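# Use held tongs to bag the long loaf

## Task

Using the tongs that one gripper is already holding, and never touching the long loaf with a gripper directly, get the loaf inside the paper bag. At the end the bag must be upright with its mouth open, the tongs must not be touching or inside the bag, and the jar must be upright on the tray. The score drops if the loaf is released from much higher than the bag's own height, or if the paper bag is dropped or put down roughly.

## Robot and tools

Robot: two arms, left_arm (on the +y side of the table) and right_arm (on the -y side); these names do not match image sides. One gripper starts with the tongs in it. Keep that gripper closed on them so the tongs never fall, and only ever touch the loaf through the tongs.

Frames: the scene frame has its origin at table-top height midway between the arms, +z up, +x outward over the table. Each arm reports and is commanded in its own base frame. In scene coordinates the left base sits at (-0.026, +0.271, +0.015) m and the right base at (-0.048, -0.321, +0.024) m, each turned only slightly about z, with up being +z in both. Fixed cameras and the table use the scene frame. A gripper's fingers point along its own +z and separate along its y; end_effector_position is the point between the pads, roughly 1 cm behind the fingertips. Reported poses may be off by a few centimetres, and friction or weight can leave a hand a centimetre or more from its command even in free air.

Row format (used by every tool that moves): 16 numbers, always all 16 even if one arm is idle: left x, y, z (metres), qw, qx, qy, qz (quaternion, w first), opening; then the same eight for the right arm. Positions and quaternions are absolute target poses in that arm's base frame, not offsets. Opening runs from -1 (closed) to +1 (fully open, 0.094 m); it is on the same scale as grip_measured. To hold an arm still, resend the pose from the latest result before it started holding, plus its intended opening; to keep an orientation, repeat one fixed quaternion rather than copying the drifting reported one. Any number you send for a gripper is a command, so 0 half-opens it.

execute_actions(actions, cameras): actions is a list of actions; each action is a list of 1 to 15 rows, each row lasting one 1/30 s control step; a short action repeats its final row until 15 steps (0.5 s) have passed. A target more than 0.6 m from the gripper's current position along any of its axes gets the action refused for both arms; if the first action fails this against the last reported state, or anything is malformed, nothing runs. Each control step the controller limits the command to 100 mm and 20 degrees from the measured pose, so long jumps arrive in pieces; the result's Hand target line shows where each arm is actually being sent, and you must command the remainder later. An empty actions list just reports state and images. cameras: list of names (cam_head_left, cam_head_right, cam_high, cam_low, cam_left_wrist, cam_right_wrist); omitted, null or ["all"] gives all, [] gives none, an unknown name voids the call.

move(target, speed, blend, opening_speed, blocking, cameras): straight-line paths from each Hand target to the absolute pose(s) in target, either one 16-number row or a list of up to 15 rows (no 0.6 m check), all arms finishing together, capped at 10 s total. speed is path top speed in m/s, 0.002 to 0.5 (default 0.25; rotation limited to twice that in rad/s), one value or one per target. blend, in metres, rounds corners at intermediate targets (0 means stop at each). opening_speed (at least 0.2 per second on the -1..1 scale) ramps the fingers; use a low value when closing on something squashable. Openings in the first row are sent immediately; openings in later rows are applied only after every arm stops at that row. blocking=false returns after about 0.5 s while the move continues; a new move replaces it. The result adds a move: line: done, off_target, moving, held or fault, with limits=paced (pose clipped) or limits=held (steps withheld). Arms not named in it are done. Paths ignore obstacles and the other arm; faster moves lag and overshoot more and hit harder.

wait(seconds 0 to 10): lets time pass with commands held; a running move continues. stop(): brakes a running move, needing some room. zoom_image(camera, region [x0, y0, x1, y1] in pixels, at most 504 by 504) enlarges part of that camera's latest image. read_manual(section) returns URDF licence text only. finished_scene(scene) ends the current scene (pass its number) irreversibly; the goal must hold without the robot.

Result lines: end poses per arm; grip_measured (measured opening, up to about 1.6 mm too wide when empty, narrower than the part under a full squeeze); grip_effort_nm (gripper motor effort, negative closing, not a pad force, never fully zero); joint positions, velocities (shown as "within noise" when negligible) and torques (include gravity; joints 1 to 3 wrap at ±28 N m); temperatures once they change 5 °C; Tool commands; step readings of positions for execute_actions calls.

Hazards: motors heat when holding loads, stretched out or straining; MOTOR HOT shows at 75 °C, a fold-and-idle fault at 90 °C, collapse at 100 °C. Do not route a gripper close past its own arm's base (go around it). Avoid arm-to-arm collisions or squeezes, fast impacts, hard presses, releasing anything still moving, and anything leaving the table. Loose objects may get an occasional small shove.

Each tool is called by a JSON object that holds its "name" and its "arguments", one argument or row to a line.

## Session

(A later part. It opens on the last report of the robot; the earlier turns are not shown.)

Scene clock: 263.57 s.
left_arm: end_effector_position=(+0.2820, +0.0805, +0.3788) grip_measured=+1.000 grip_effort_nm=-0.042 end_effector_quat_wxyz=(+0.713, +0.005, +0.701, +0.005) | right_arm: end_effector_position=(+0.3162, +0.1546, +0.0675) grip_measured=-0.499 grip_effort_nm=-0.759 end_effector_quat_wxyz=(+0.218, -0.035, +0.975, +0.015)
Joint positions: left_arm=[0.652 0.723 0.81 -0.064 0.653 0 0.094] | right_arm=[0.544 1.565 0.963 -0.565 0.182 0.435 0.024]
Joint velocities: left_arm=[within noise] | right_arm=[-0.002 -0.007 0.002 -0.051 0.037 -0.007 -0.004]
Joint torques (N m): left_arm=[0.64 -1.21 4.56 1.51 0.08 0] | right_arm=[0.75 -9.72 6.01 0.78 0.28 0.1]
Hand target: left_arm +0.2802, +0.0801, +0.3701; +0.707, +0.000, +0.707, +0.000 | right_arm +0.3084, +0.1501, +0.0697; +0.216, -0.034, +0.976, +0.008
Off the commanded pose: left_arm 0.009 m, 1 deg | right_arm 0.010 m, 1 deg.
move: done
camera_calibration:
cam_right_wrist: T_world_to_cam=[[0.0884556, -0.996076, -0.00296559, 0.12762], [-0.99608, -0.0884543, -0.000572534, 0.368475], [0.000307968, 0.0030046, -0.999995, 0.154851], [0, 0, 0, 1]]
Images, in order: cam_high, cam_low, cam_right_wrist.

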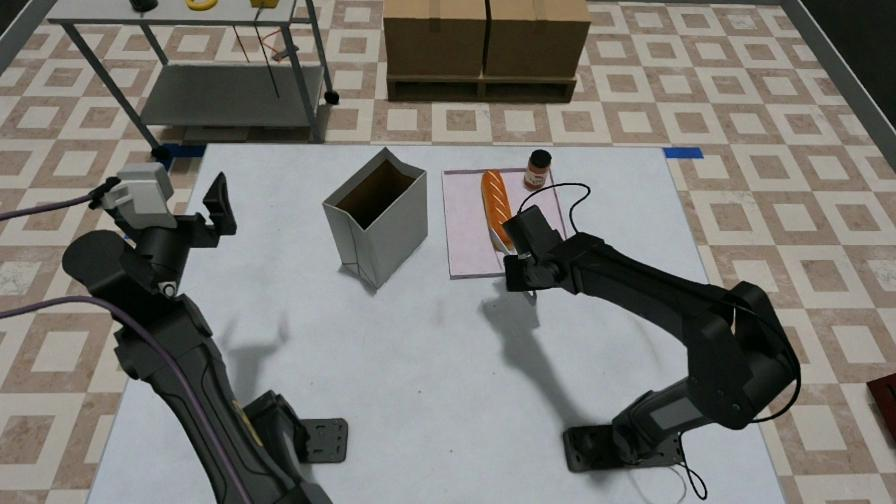

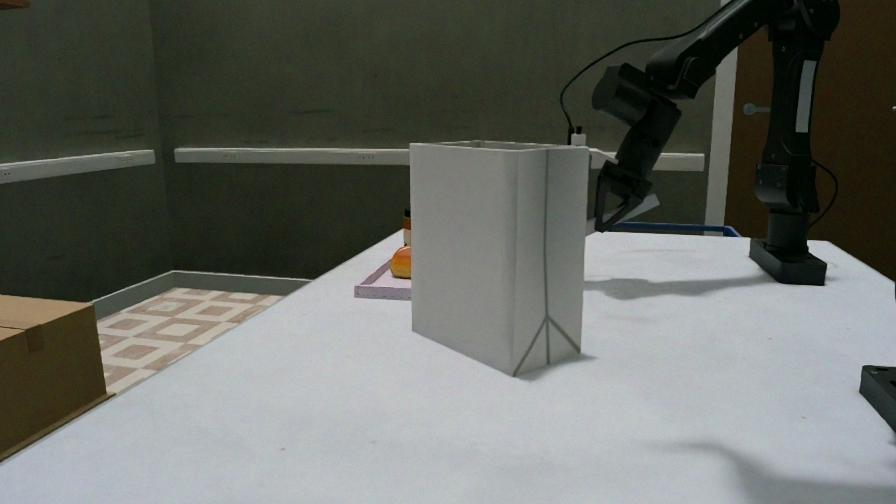

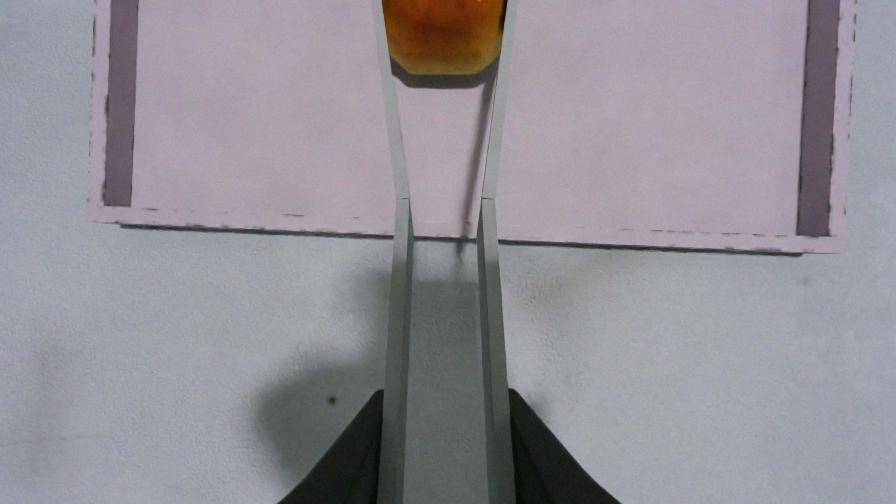

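{"name": "move", "arguments": {
  "target": [
    [0.28,0.08,0.37,0.707,0,0.707,0,1,0.308,0.150,0.070,0.2163,-0.0341,0.9757,0.0076,-0.1],
    [0.28,0.08,0.37,0.707,0,0.707,0,1,0.33,0.155,0.19,0.2163,-0.0341,0.9757,0.0076,-0.10],
    [0.28,0.08,0.37,0.707,0,0.707,0,1,0.422,0.167,0.185,0.1735,-0.0344,0.9842,0.0061,-0.10]
  ],
  "speed": 0.12,
  "opening_speed": 0.3,
  "blend": [0,0.02,0],
  "cameras": ["cam_right_wrist","cam_high","cam_head_left"]
}}

{"name": "zoom_image", "arguments": {
  "camera": "cam_high",
  "region": [420, 110, 600, 290]
}}

Scene clock: 291.83 s.
left_arm: end_effector_position=(+0.2820, +0.0805, +0.3788) grip_measured=+1.000 grip_effort_nm=-0.032 end_effector_quat_wxyz=(+0.713, +0.005, +0.701, +0.005) | right_arm: end_effector_position=(+0.4160, +0.1661, +0.1860) grip_measured=-0.102 grip_effort_nm=0.129 end_effector_quat_wxyz=(+0.174, -0.034, +0.984, +0.005)
Joint positions: left_arm=[0.652 0.723 0.81 -0.064 0.653 0 0.094] | right_arm=[0.426 1.968 1.96 -1.233 0.122 0.337 0.042]
Joint torques (N m): left_arm=[0.64 -1.24 4.68 1.47 0.02 0.02] | right_arm=[-0.57 -8.91 10.28 0.84 0.04 -0.07]
Hand target: left_arm +0.2802, +0.0801, +0.3701; +0.707, +0.000, +0.707, +0.000 | right_arm +0.4219, +0.1670, +0.1849; +0.174, -0.034, +0.984, +0.006
Off the commanded pose: left_arm 0.009 m, 1 deg | right_arm 0.006 m, 0 deg.
move: done
camera_calibration:
cam_right_wrist: T_world_to_cam=[[0.0828129, -0.996497, 0.0116918, 0.130226], [-0.992628, -0.0814381, 0.0897675, 0.449563], [-0.0885008, -0.0190395, -0.995894, 0.313189], [0, 0, 0, 1]]
Images, in order: cam_head_left, cam_high, cam_right_wrist.

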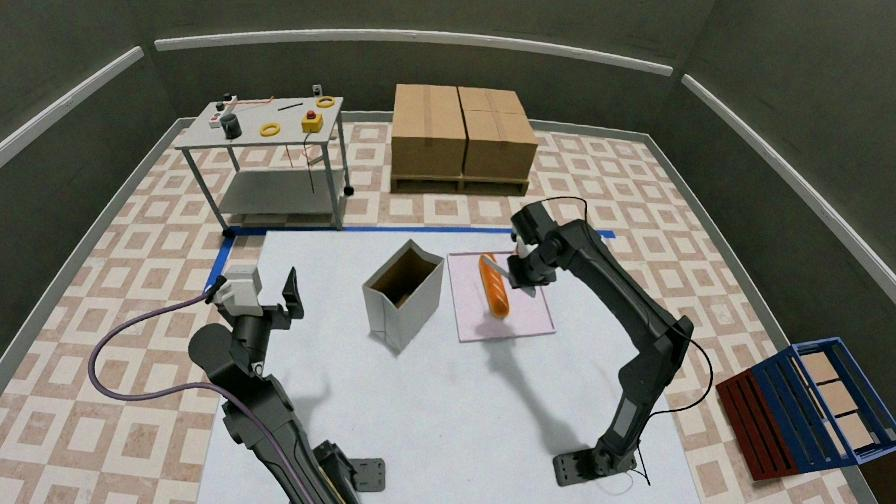

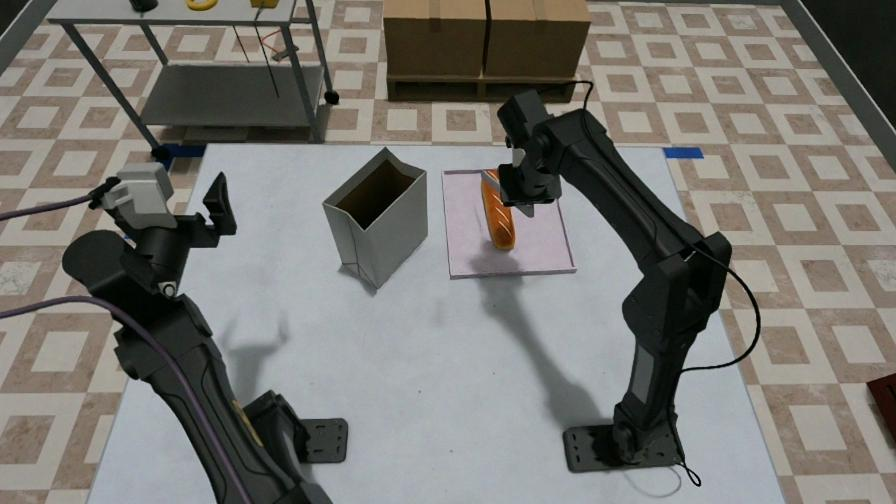

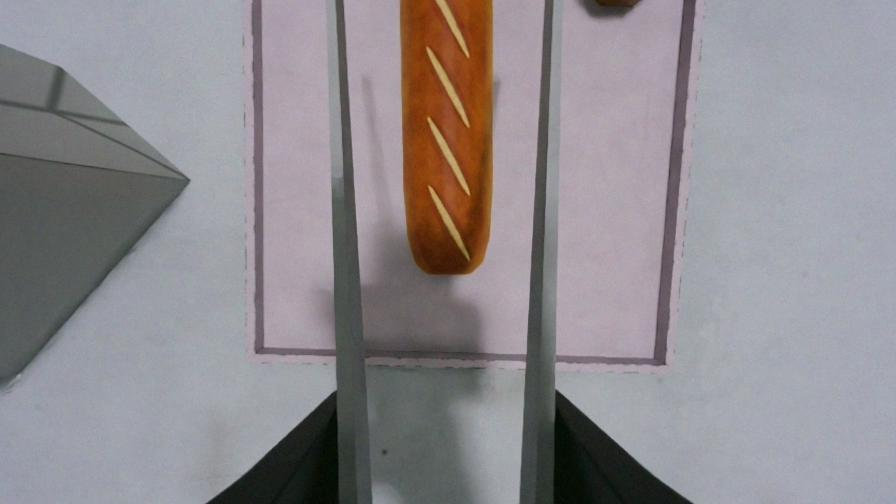

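Scaled by 2.800.

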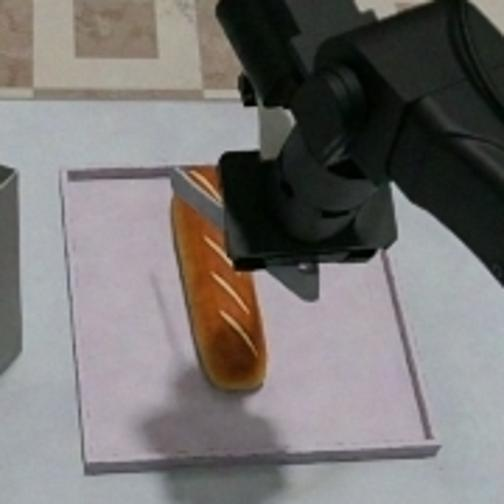

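{"name": "move", "arguments": {
  "target": [0.28,0.08,0.37,0.707,0,0.707,0,1,0.450,0.169,0.132,0.139,-0.0347,0.9890,0.0049,-0.10],
  "speed": 0.07,
  "cameras": ["cam_right_wrist","cam_high","cam_head_left"]
}}

{"name": "zoom_image", "arguments": {
  "camera": "cam_high",
  "region": [420, 110, 600, 290]
}}

Scene clock: 306.07 s.
left_arm: end_effector_position=(+0.2820, +0.0805, +0.3788) grip_measured=+1.000 grip_effort_nm=-0.042 end_effector_quat_wxyz=(+0.713, +0.005, +0.701, +0.005) | right_arm: end_effector_position=(+0.4396, +0.1677, +0.1335) grip_measured=-0.102 grip_effort_nm=0.125 end_effector_quat_wxyz=(+0.132, -0.036, +0.991, +0.000)
Joint positions: left_arm=[0.652 0.723 0.81 -0.064 0.653 0 0.094] | right_arm=[0.397 2.126 2.008 -1.205 0.092 0.313 0.042]
Joint torques (N m): left_arm=[0.43 -1.14 4.51 1.48 0.07 0.03] | right_arm=[-0.81 -10.33 10.24 0.86 0 -0.08]
Hand target: left_arm +0.2802, +0.0801, +0.3701; +0.707, +0.000, +0.707, +0.000 | right_arm +0.4497, +0.1689, +0.1320; +0.139, -0.035, +0.990, +0.005
Off the commanded pose: left_arm 0.009 m, 1 deg | right_arm 0.011 m, 1 deg.
move: off_target (right_arm)
camera_calibration:
cam_right_wrist: T_world_to_cam=[[0.0865705, -0.996091, 0.017538, 0.128004], [-0.98112, -0.0821869, 0.175069, 0.461547], [-0.172943, -0.0323627, -0.9844, 0.300842], [0, 0, 0, 1]]
Images, in order: cam_head_left, cam_high, cam_right_wrist.

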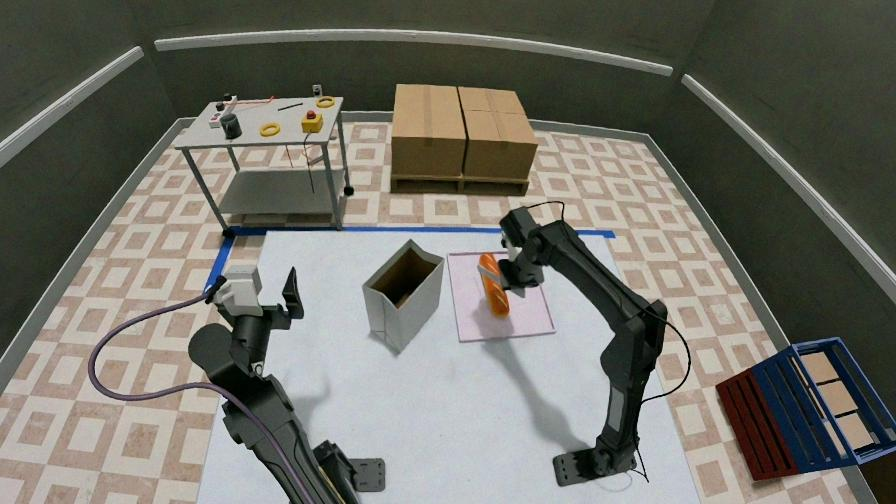

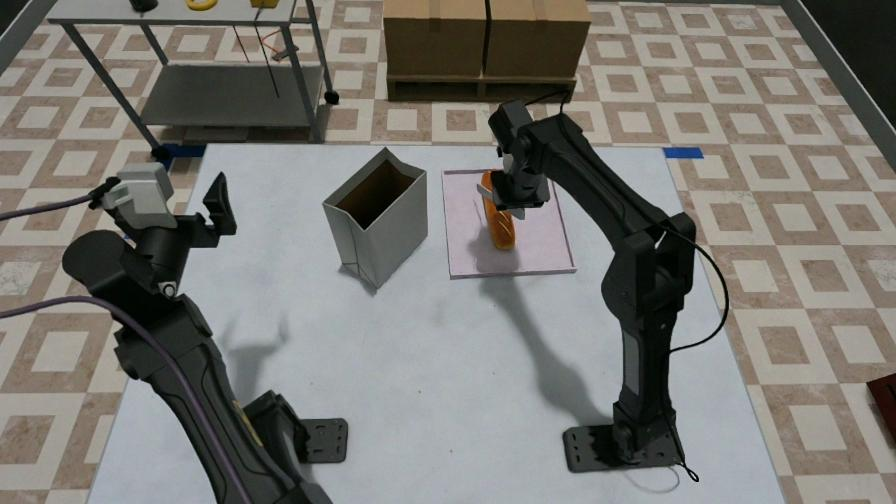

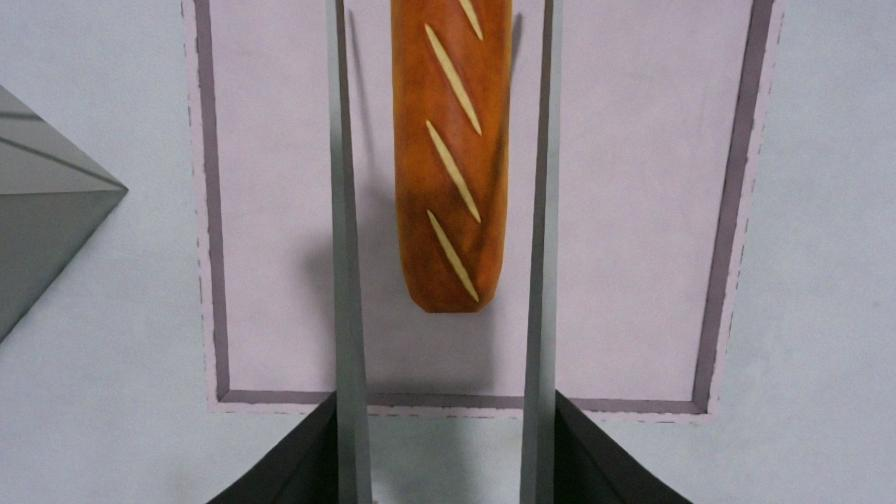

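Scaled by 2.800.

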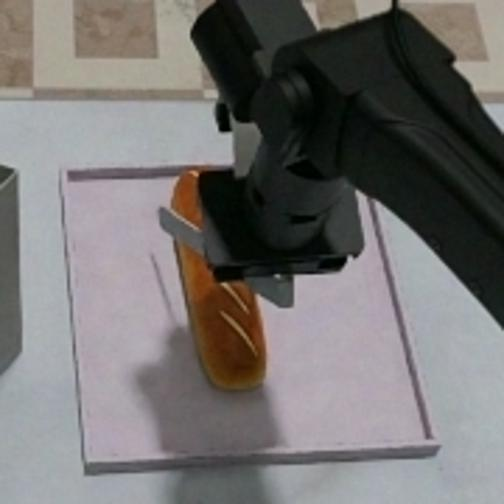

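{"name": "move", "arguments": {
  "target": [0.28,0.08,0.37,0.707,0,0.707,0,1,0.470,0.167,0.112,0.139,-0.0347,0.9890,0.0049,-0.10],
  "speed": 0.05,
  "cameras": ["cam_right_wrist","cam_high","cam_head_left"]
}}

{"name": "zoom_image", "arguments": {
  "camera": "cam_high",
  "region": [420, 110, 600, 290]
}}

Scene clock: 315.10 s.
left_arm: end_effector_position=(+0.2820, +0.0804, +0.3788) grip_measured=+1.000 grip_effort_nm=-0.032 end_effector_quat_wxyz=(+0.713, +0.005, +0.701, +0.004) | right_arm: end_effector_position=(+0.4595, +0.1655, +0.1155) grip_measured=-0.102 grip_effort_nm=0.120 end_effector_quat_wxyz=(+0.133, -0.035, +0.991, +0.001)
Joint positions: left_arm=[0.652 0.723 0.81 -0.064 0.653 0 0.094] | right_arm=[0.375 2.2 2.053 -1.172 0.087 0.293 0.042]
Joint torques (N m): left_arm=[0.49 -1.21 4.68 1.49 0.09 -0.06] | right_arm=[-0.75 -10.69 10.28 0.88 0.02 -0.05]
Heat: left arm: 37 °C; right arm: 46 °C.
Hand target: left_arm +0.2802, +0.0800, +0.3701; +0.707, +0.000, +0.707, +0.000 | right_arm +0.4696, +0.1668, +0.1120; +0.139, -0.035, +0.990, +0.005
Off the commanded pose: left_arm 0.009 m, 1 deg | right_arm 0.011 m, 1 deg.
move: off_target (right_arm)
camera_calibration:
cam_right_wrist: T_world_to_cam=[[0.0855355, -0.996188, 0.0171119, 0.124938], [-0.981538, -0.0813038, 0.173125, 0.484313], [-0.171074, -0.0316043, -0.984751, 0.285527], [0, 0, 0, 1]]
Images, in order: cam_head_left, cam_high, cam_right_wrist.

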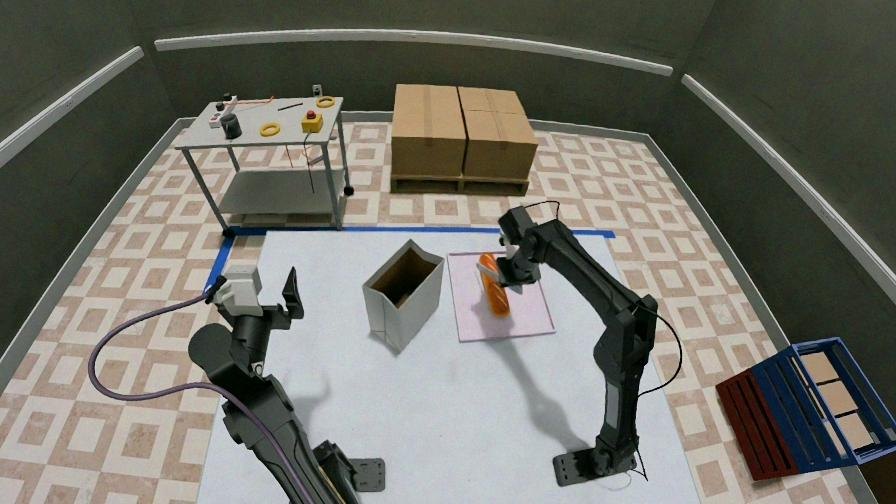

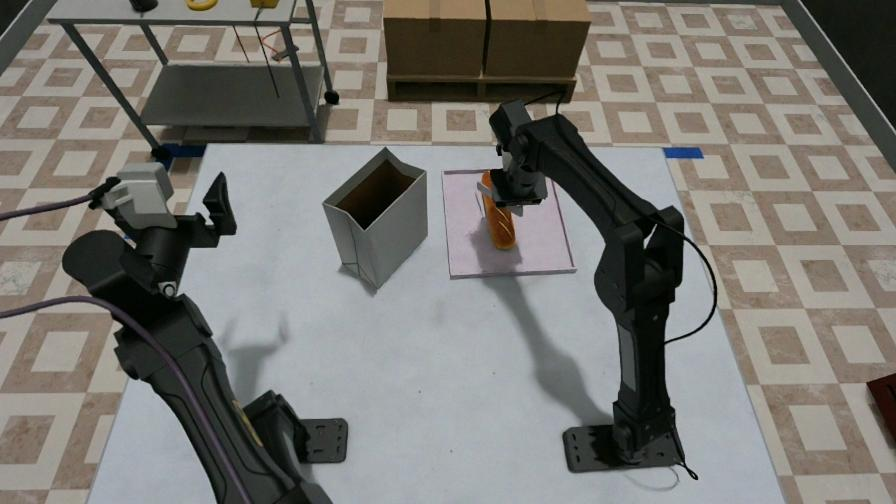

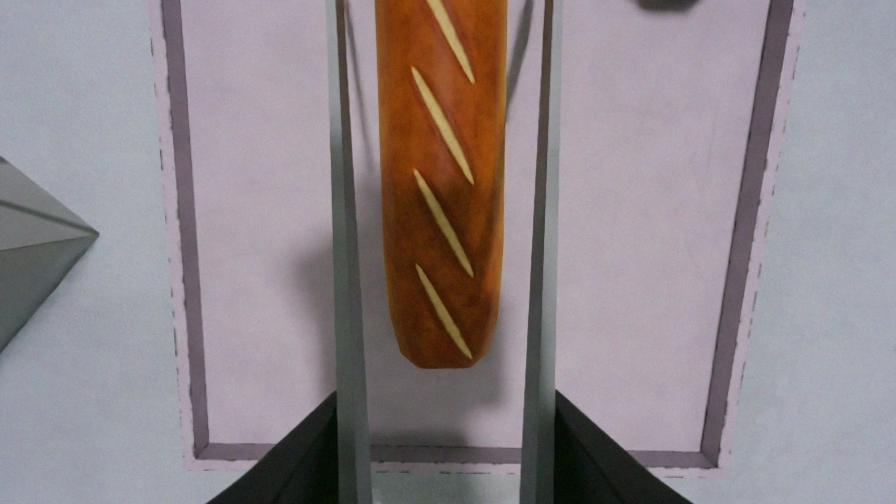

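Scaled by 2.800.

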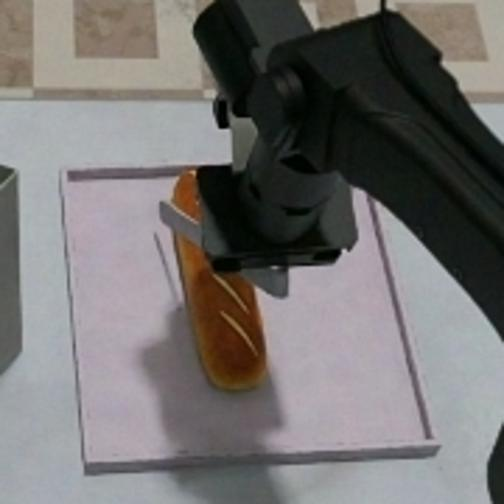

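{"name": "move", "arguments": {
  "target": [0.28,0.08,0.37,0.707,0,0.707,0,1,0.478,0.168,0.096,0.139,-0.0347,0.9890,0.0049,-0.10],
  "speed": 0.04,
  "cameras": ["cam_right_wrist","cam_high","cam_head_left"]
}}

{"name": "zoom_image", "arguments": {
  "camera": "cam_high",
  "region": [420, 110, 600, 290]
}}

Scene clock: 322.73 s.
left_arm: end_effector_position=(+0.2820, +0.0804, +0.3788) grip_measured=+1.000 grip_effort_nm=-0.037 end_effector_quat_wxyz=(+0.713, +0.005, +0.701, +0.004) | right_arm: end_effector_position=(+0.4686, +0.1675, +0.1019) grip_measured=-0.102 grip_effort_nm=0.125 end_effector_quat_wxyz=(+0.135, -0.036, +0.990, +0.002)
Joint positions: left_arm=[0.652 0.723 0.81 -0.064 0.653 0 0.094] | right_arm=[0.372 2.234 2.053 -1.132 0.085 0.289 0.042]
Joint torques (N m): left_arm=[0.43 -1.17 4.62 1.5 0.04 0.01] | right_arm=[-0.81 -11 9.66 0.87 0 -0.07]
Hand target: left_arm +0.2802, +0.0800, +0.3701; +0.707, +0.000, +0.707, +0.000 | right_arm +0.4776, +0.1679, +0.0961; +0.139, -0.035, +0.990, +0.005
Off the commanded pose: left_arm 0.009 m, 1 deg | right_arm 0.011 m, 1 deg.
move: off_target (right_arm)
camera_calibration:
cam_right_wrist: T_world_to_cam=[[0.0864452, -0.996142, 0.0150789, 0.126201], [-0.982342, -0.0827072, 0.167821, 0.496924], [-0.165927, -0.02932, -0.985702, 0.271079], [0, 0, 0, 1]]
Images, in order: cam_head_left, cam_high, cam_right_wrist.

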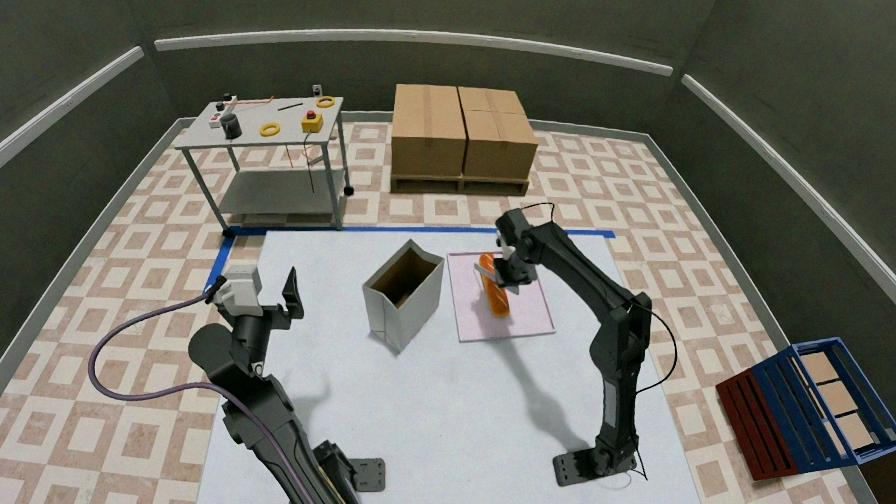

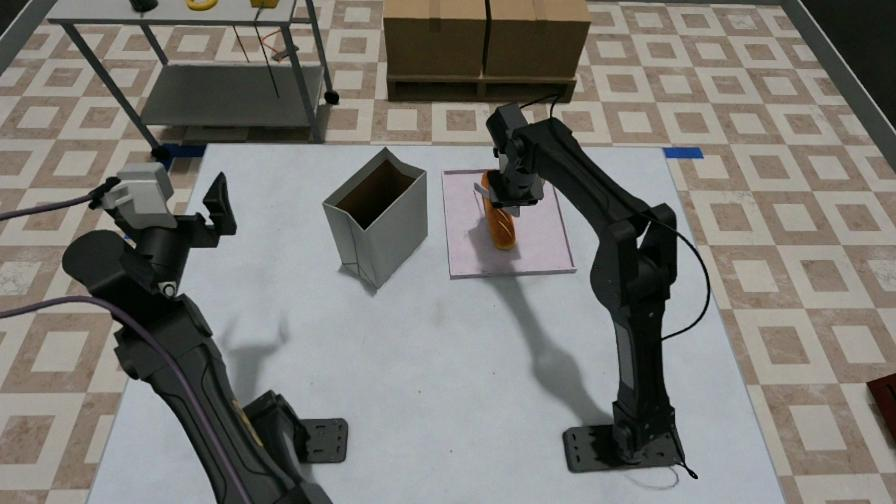

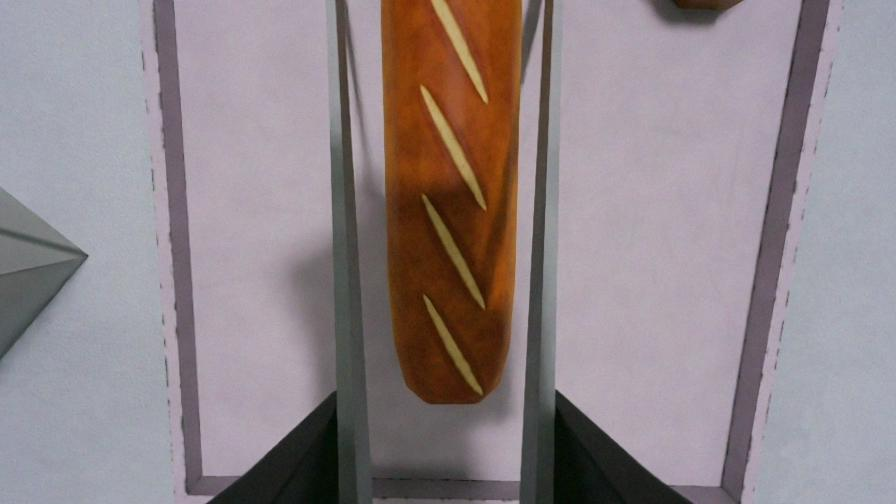

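Scaled by 2.800.

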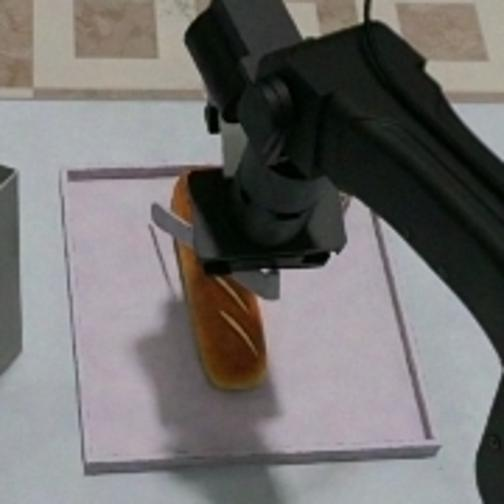

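{"name": "move", "arguments": {
  "target": [0.28,0.08,0.37,0.707,0,0.707,0,1,0.480,0.164,0.087,0.139,-0.0347,0.9890,0.0049,-0.10],
  "speed": 0.03,
  "cameras": ["cam_right_wrist","cam_high","cam_head_left"]
}}

{"name": "zoom_image", "arguments": {
  "camera": "cam_high",
  "region": [420, 110, 600, 290]
}}

{"name": "zoom_image", "arguments": {
  "camera": "cam_head_left",
  "region": [430, 220, 570, 360]
}}

Scene clock: 330.70 s.
left_arm: end_effector_position=(+0.2820, +0.0804, +0.3788) grip_measured=+1.000 grip_effort_nm=-0.037 end_effector_quat_wxyz=(+0.713, +0.005, +0.701, +0.004) | right_arm: end_effector_position=(+0.4778, +0.1662, +0.1042) grip_measured=-0.102 grip_effort_nm=0.125 end_effector_quat_wxyz=(+0.151, -0.035, +0.988, +0.007)
Joint positions: left_arm=[0.652 0.723 0.81 -0.064 0.653 0 0.094] | right_arm=[0.362 2.234 2.053 -1.098 0.083 0.28 0.042]
Joint torques (N m): left_arm=[0.77 -1.37 4.64 1.51 0.08 0.05] | right_arm=[-0.66 -11.03 6.53 0.97 0 -0.07]
Hand target: left_arm +0.2802, +0.0800, +0.3701; +0.707, +0.000, +0.707, +0.000 | right_arm +0.4794, +0.1638, +0.0872; +0.139, -0.035, +0.990, +0.005
Off the commanded pose: left_arm 0.009 m, 1 deg | right_arm 0.017 m, 1 deg.
move: off_target (right_arm)
camera_calibration:
cam_right_wrist: T_world_to_cam=[[0.0852373, -0.996343, 0.0059306, 0.125572], [-0.987187, -0.0836451, 0.135886, 0.511233], [-0.134893, -0.0174372, -0.990707, 0.258521], [0, 0, 0, 1]]
Images, in order: cam_head_left, cam_high, cam_right_wrist.

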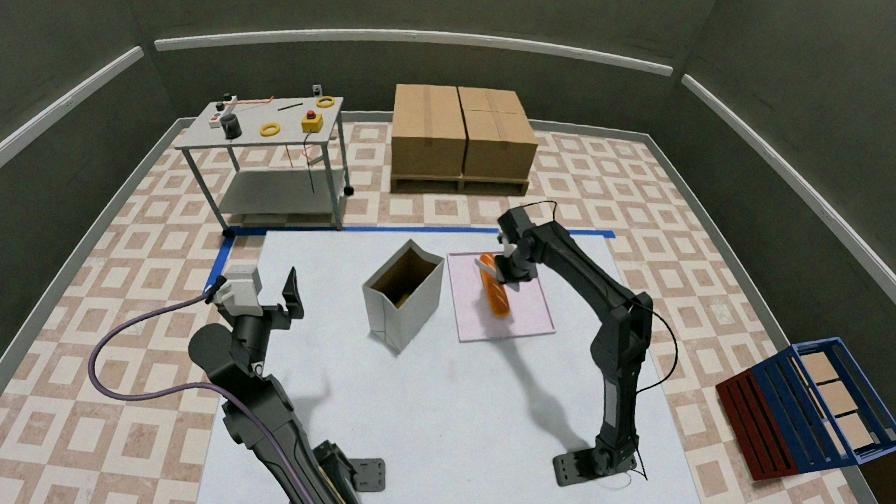

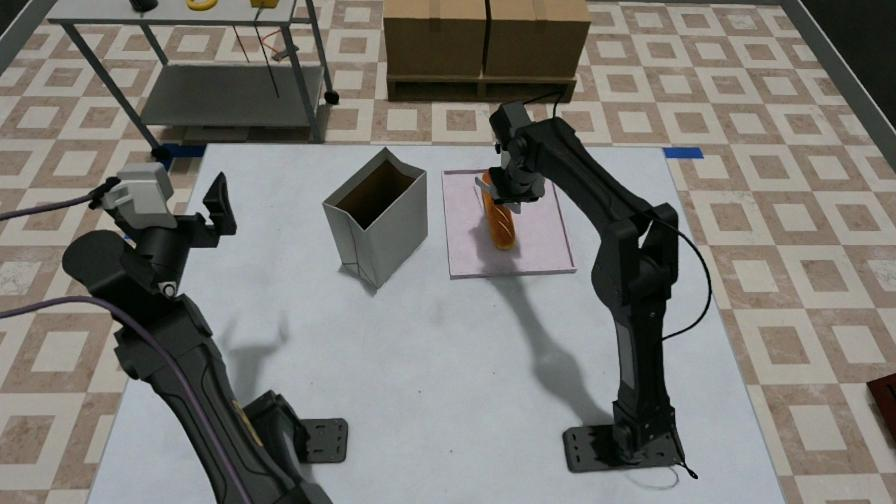

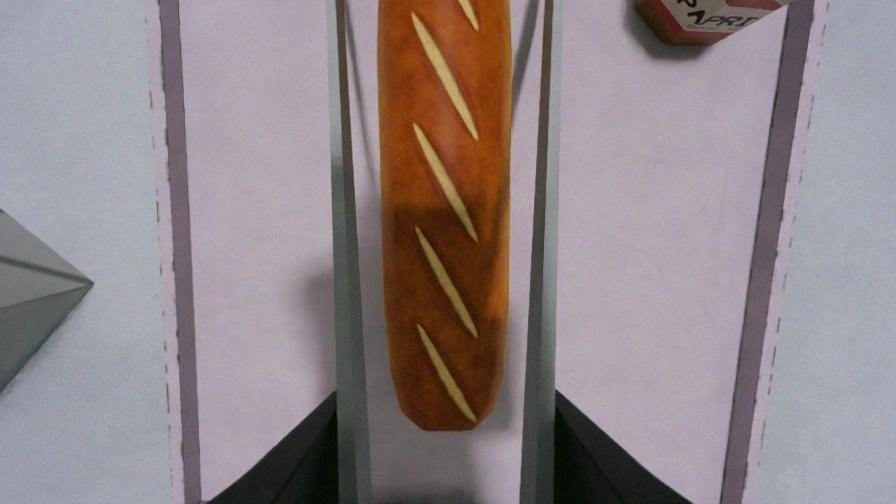

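Scaled by 2.800.

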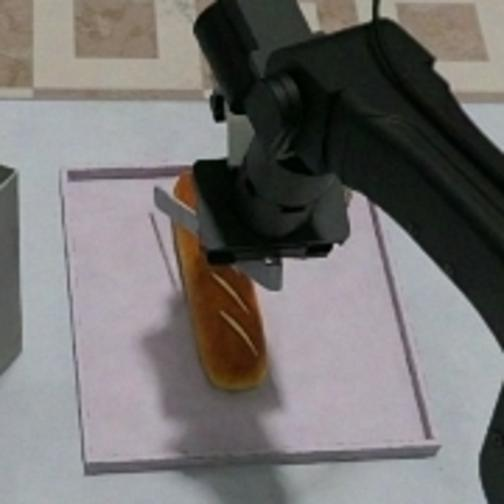

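Scaled by 3.600.

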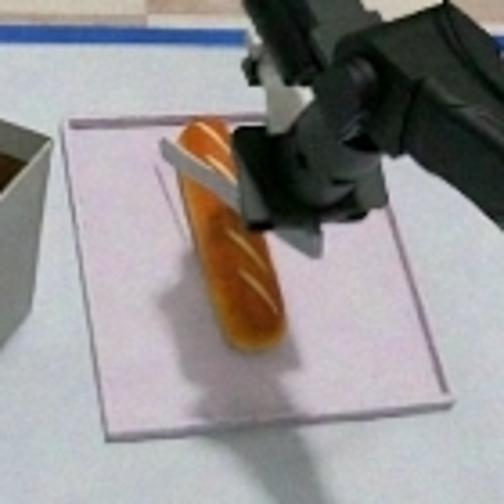

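{"name": "move", "arguments": {
  "target": [0.28,0.08,0.37,0.707,0,0.707,0,1,0.468,0.165,0.078,0.139,-0.0347,0.9890,0.0049,-0.10],
  "speed": 0.03,
  "cameras": ["cam_right_wrist","cam_high"]
}}

{"name": "zoom_image", "arguments": {
  "camera": "cam_high",
  "region": [420, 110, 600, 290]
}}

Scene clock: 340.53 s.
left_arm: end_effector_position=(+0.2820, +0.0804, +0.3788) grip_measured=+1.000 grip_effort_nm=-0.037 end_effector_quat_wxyz=(+0.713, +0.005, +0.701, +0.004) | right_arm: end_effector_position=(+0.4678, +0.1625, +0.0725) grip_measured=-0.102 grip_effort_nm=0.125 end_effector_quat_wxyz=(+0.130, -0.035, +0.991, +0.000)
Joint positions: left_arm=[0.652 0.723 0.81 -0.064 0.653 0 0.094] | right_arm=[0.362 2.234 1.939 -1.028 0.083 0.28 0.042]
Joint torques (N m): left_arm=[0.25 -1.28 4.55 1.48 0.04 -0.03] | right_arm=[0.34 -15.36 6.39 0.83 0.03 0.04]
Hand target: left_arm +0.2802, +0.0800, +0.3701; +0.707, +0.000, +0.707, +0.000 | right_arm +0.4680, +0.1650, +0.0781; +0.139, -0.035, +0.990, +0.005
Off the commanded pose: left_arm 0.009 m, 1 deg | right_arm 0.006 m, 1 deg.
move: done
camera_calibration:
cam_right_wrist: T_world_to_cam=[[0.0854674, -0.996185, 0.0176535, 0.121947], [-0.980628, -0.080972, 0.178361, 0.498838], [-0.176251, -0.0325556, -0.983807, 0.247011], [0, 0, 0, 1]]
Images, in order: cam_high, cam_right_wrist.

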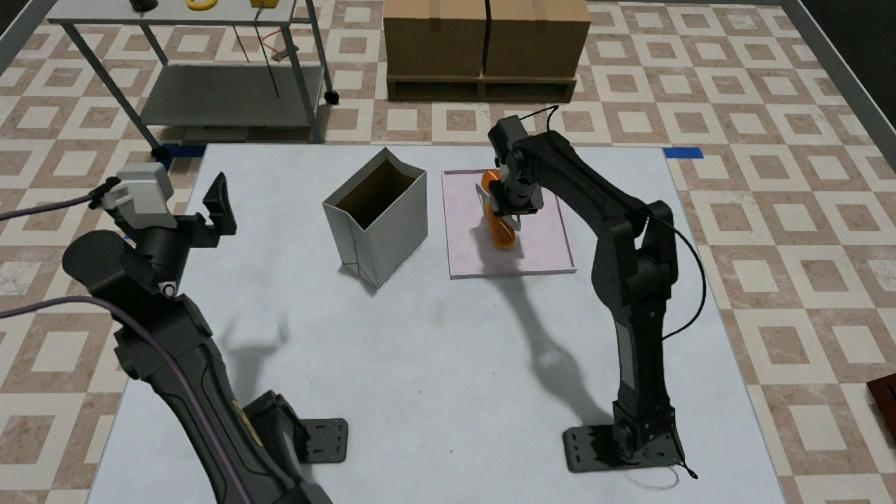

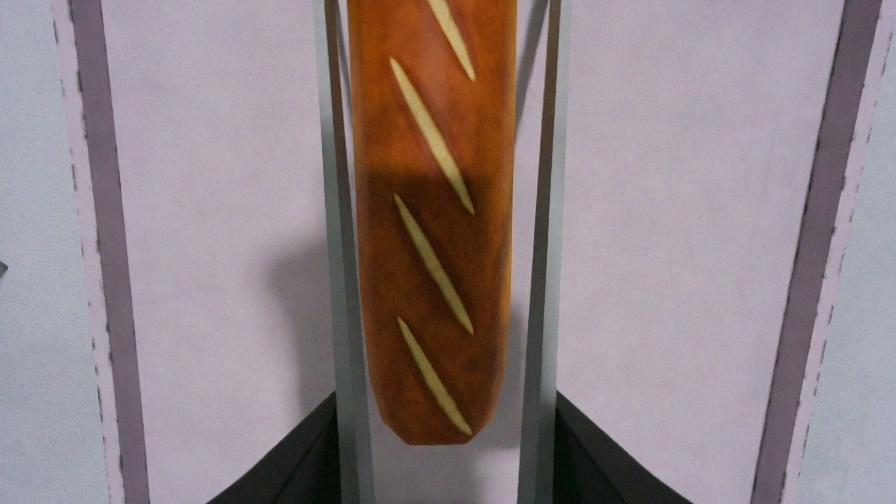

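Scaled by 2.800.

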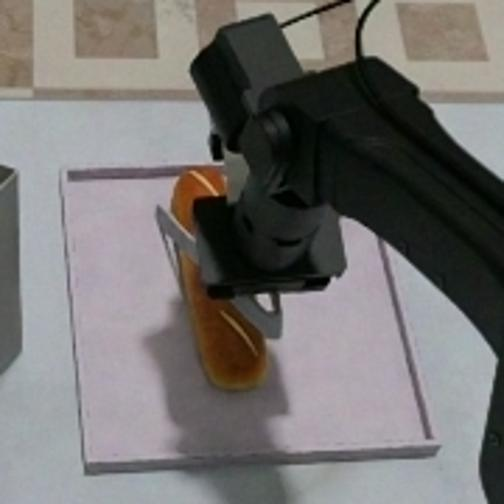

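{"name": "move", "arguments": {
  "target": [0.28,0.08,0.37,0.707,0,0.707,0,1,0.468,0.165,0.092,0.139,-0.0347,0.9890,0.0049,-0.10],
  "speed": 0.04
}}

{"name": "zoom_image", "arguments": {
  "camera": "cam_high",
  "region": [420, 110, 600, 290]
}}

Scene clock: 387.50 s.
left_arm: end_effector_position=(+0.2820, +0.0804, +0.3788) grip_measured=+1.000 grip_effort_nm=-0.042 end_effector_quat_wxyz=(+0.713, +0.005, +0.701, +0.004) | right_arm: end_effector_position=(+0.4633, +0.1607, +0.0731) grip_measured=-0.102 grip_effort_nm=0.129 end_effector_quat_wxyz=(+0.120, -0.036, +0.992, -0.003)
Joint positions: left_arm=[0.652 0.723 0.81 -0.064 0.653 0 0.094] | right_arm=[0.362 2.234 1.947 -1.056 0.083 0.28 0.042]
Joint torques (N m): left_arm=[0.44 -1.21 4.64 1.48 0.05 0.02] | right_arm=[0.34 -15.71 10.19 0.59 0.03 0.04]
Hand target: left_arm +0.2802, +0.0800, +0.3701; +0.707, +0.000, +0.707, +0.000 | right_arm +0.4677, +0.1649, +0.0920; +0.139, -0.035, +0.990, +0.005
Off the commanded pose: left_arm 0.009 m, 1 deg | right_arm 0.020 m, 2 deg.
move: off_target (right_arm)
camera_calibration:
cam_left_wrist: T_world_to_cam=[[0.0329482, -0.999239, -0.0208609, 0.0847778], [-0.417424, 0.0052068, -0.908697, 0.500106], [0.908115, 0.0386478, -0.416934, -0.0113976], [0, 0, 0, 1]]
cam_right_wrist: T_world_to_cam=[[0.0858616, -0.996035, 0.0232684, 0.11999], [-0.977004, -0.0796002, 0.197805, 0.490796], [-0.195168, -0.0397172, -0.979965, 0.256404], [0, 0, 0, 1]]

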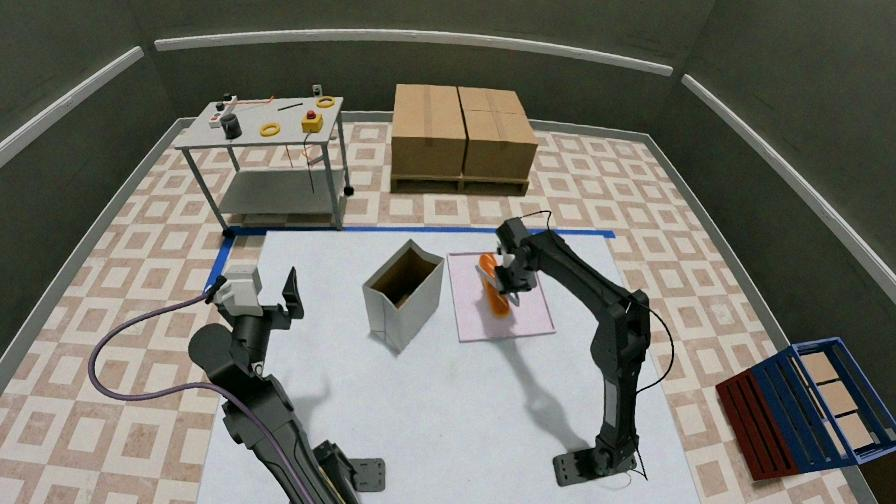

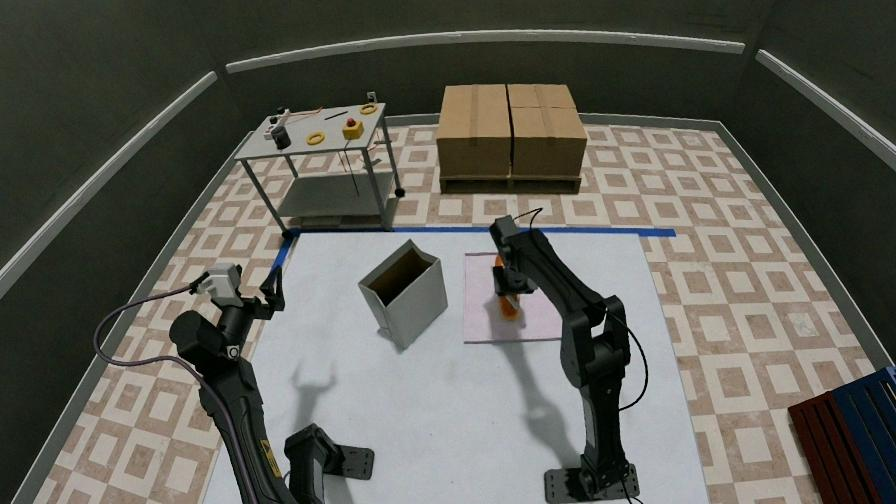

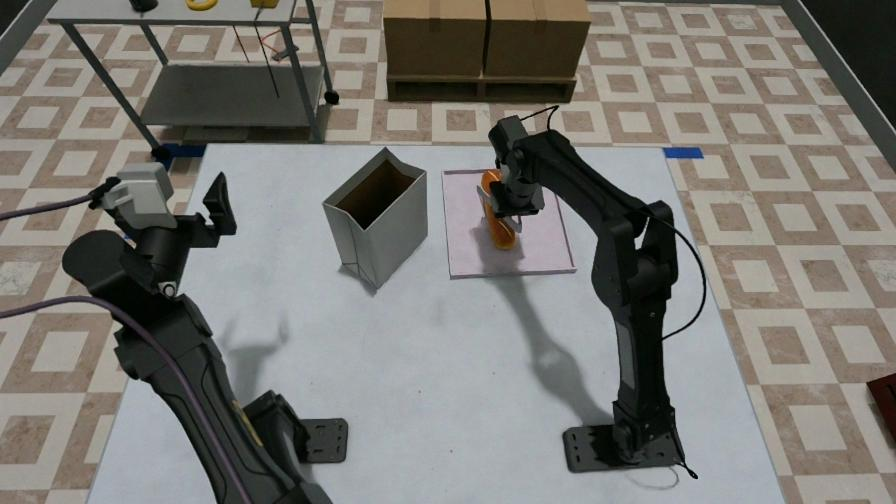

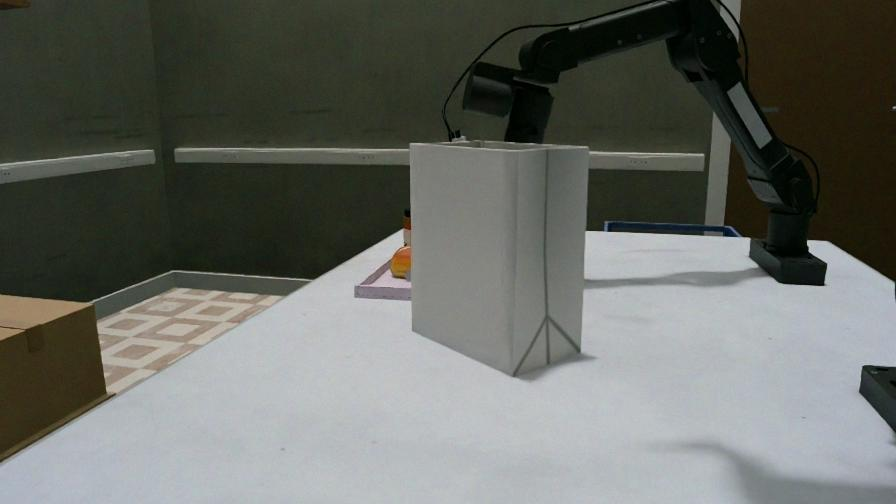

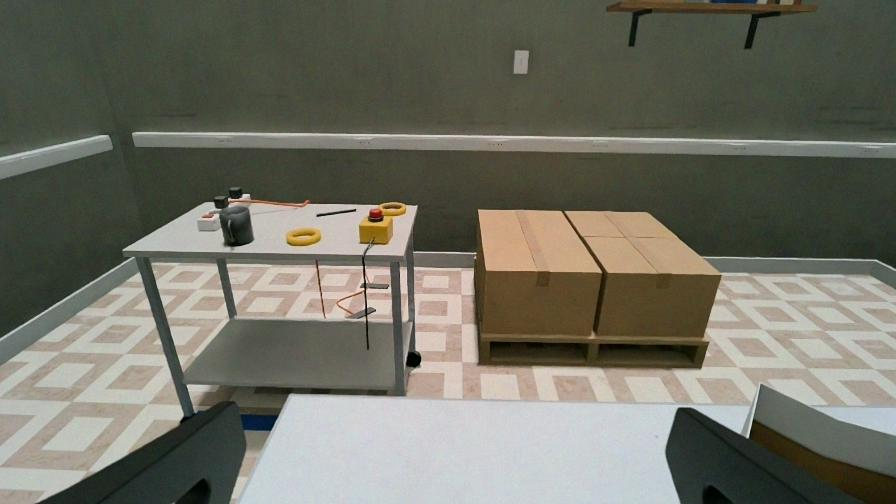

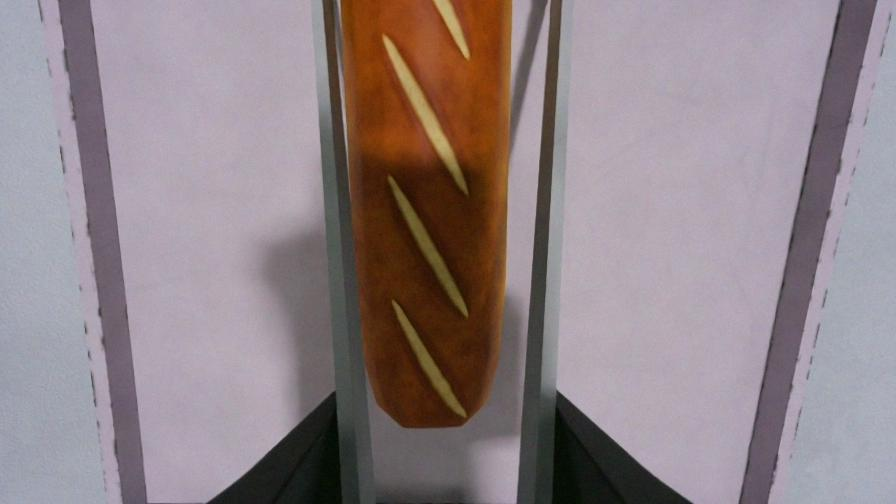

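Scaled by 2.800.

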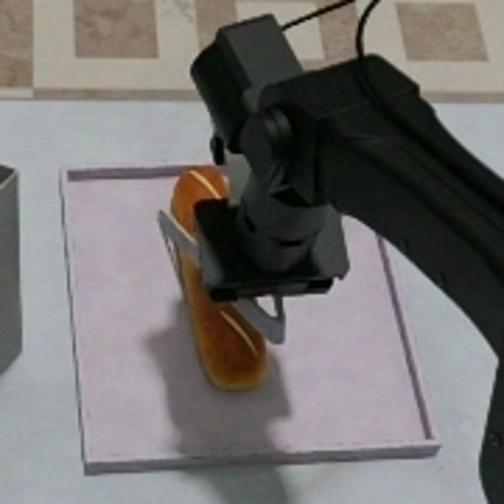

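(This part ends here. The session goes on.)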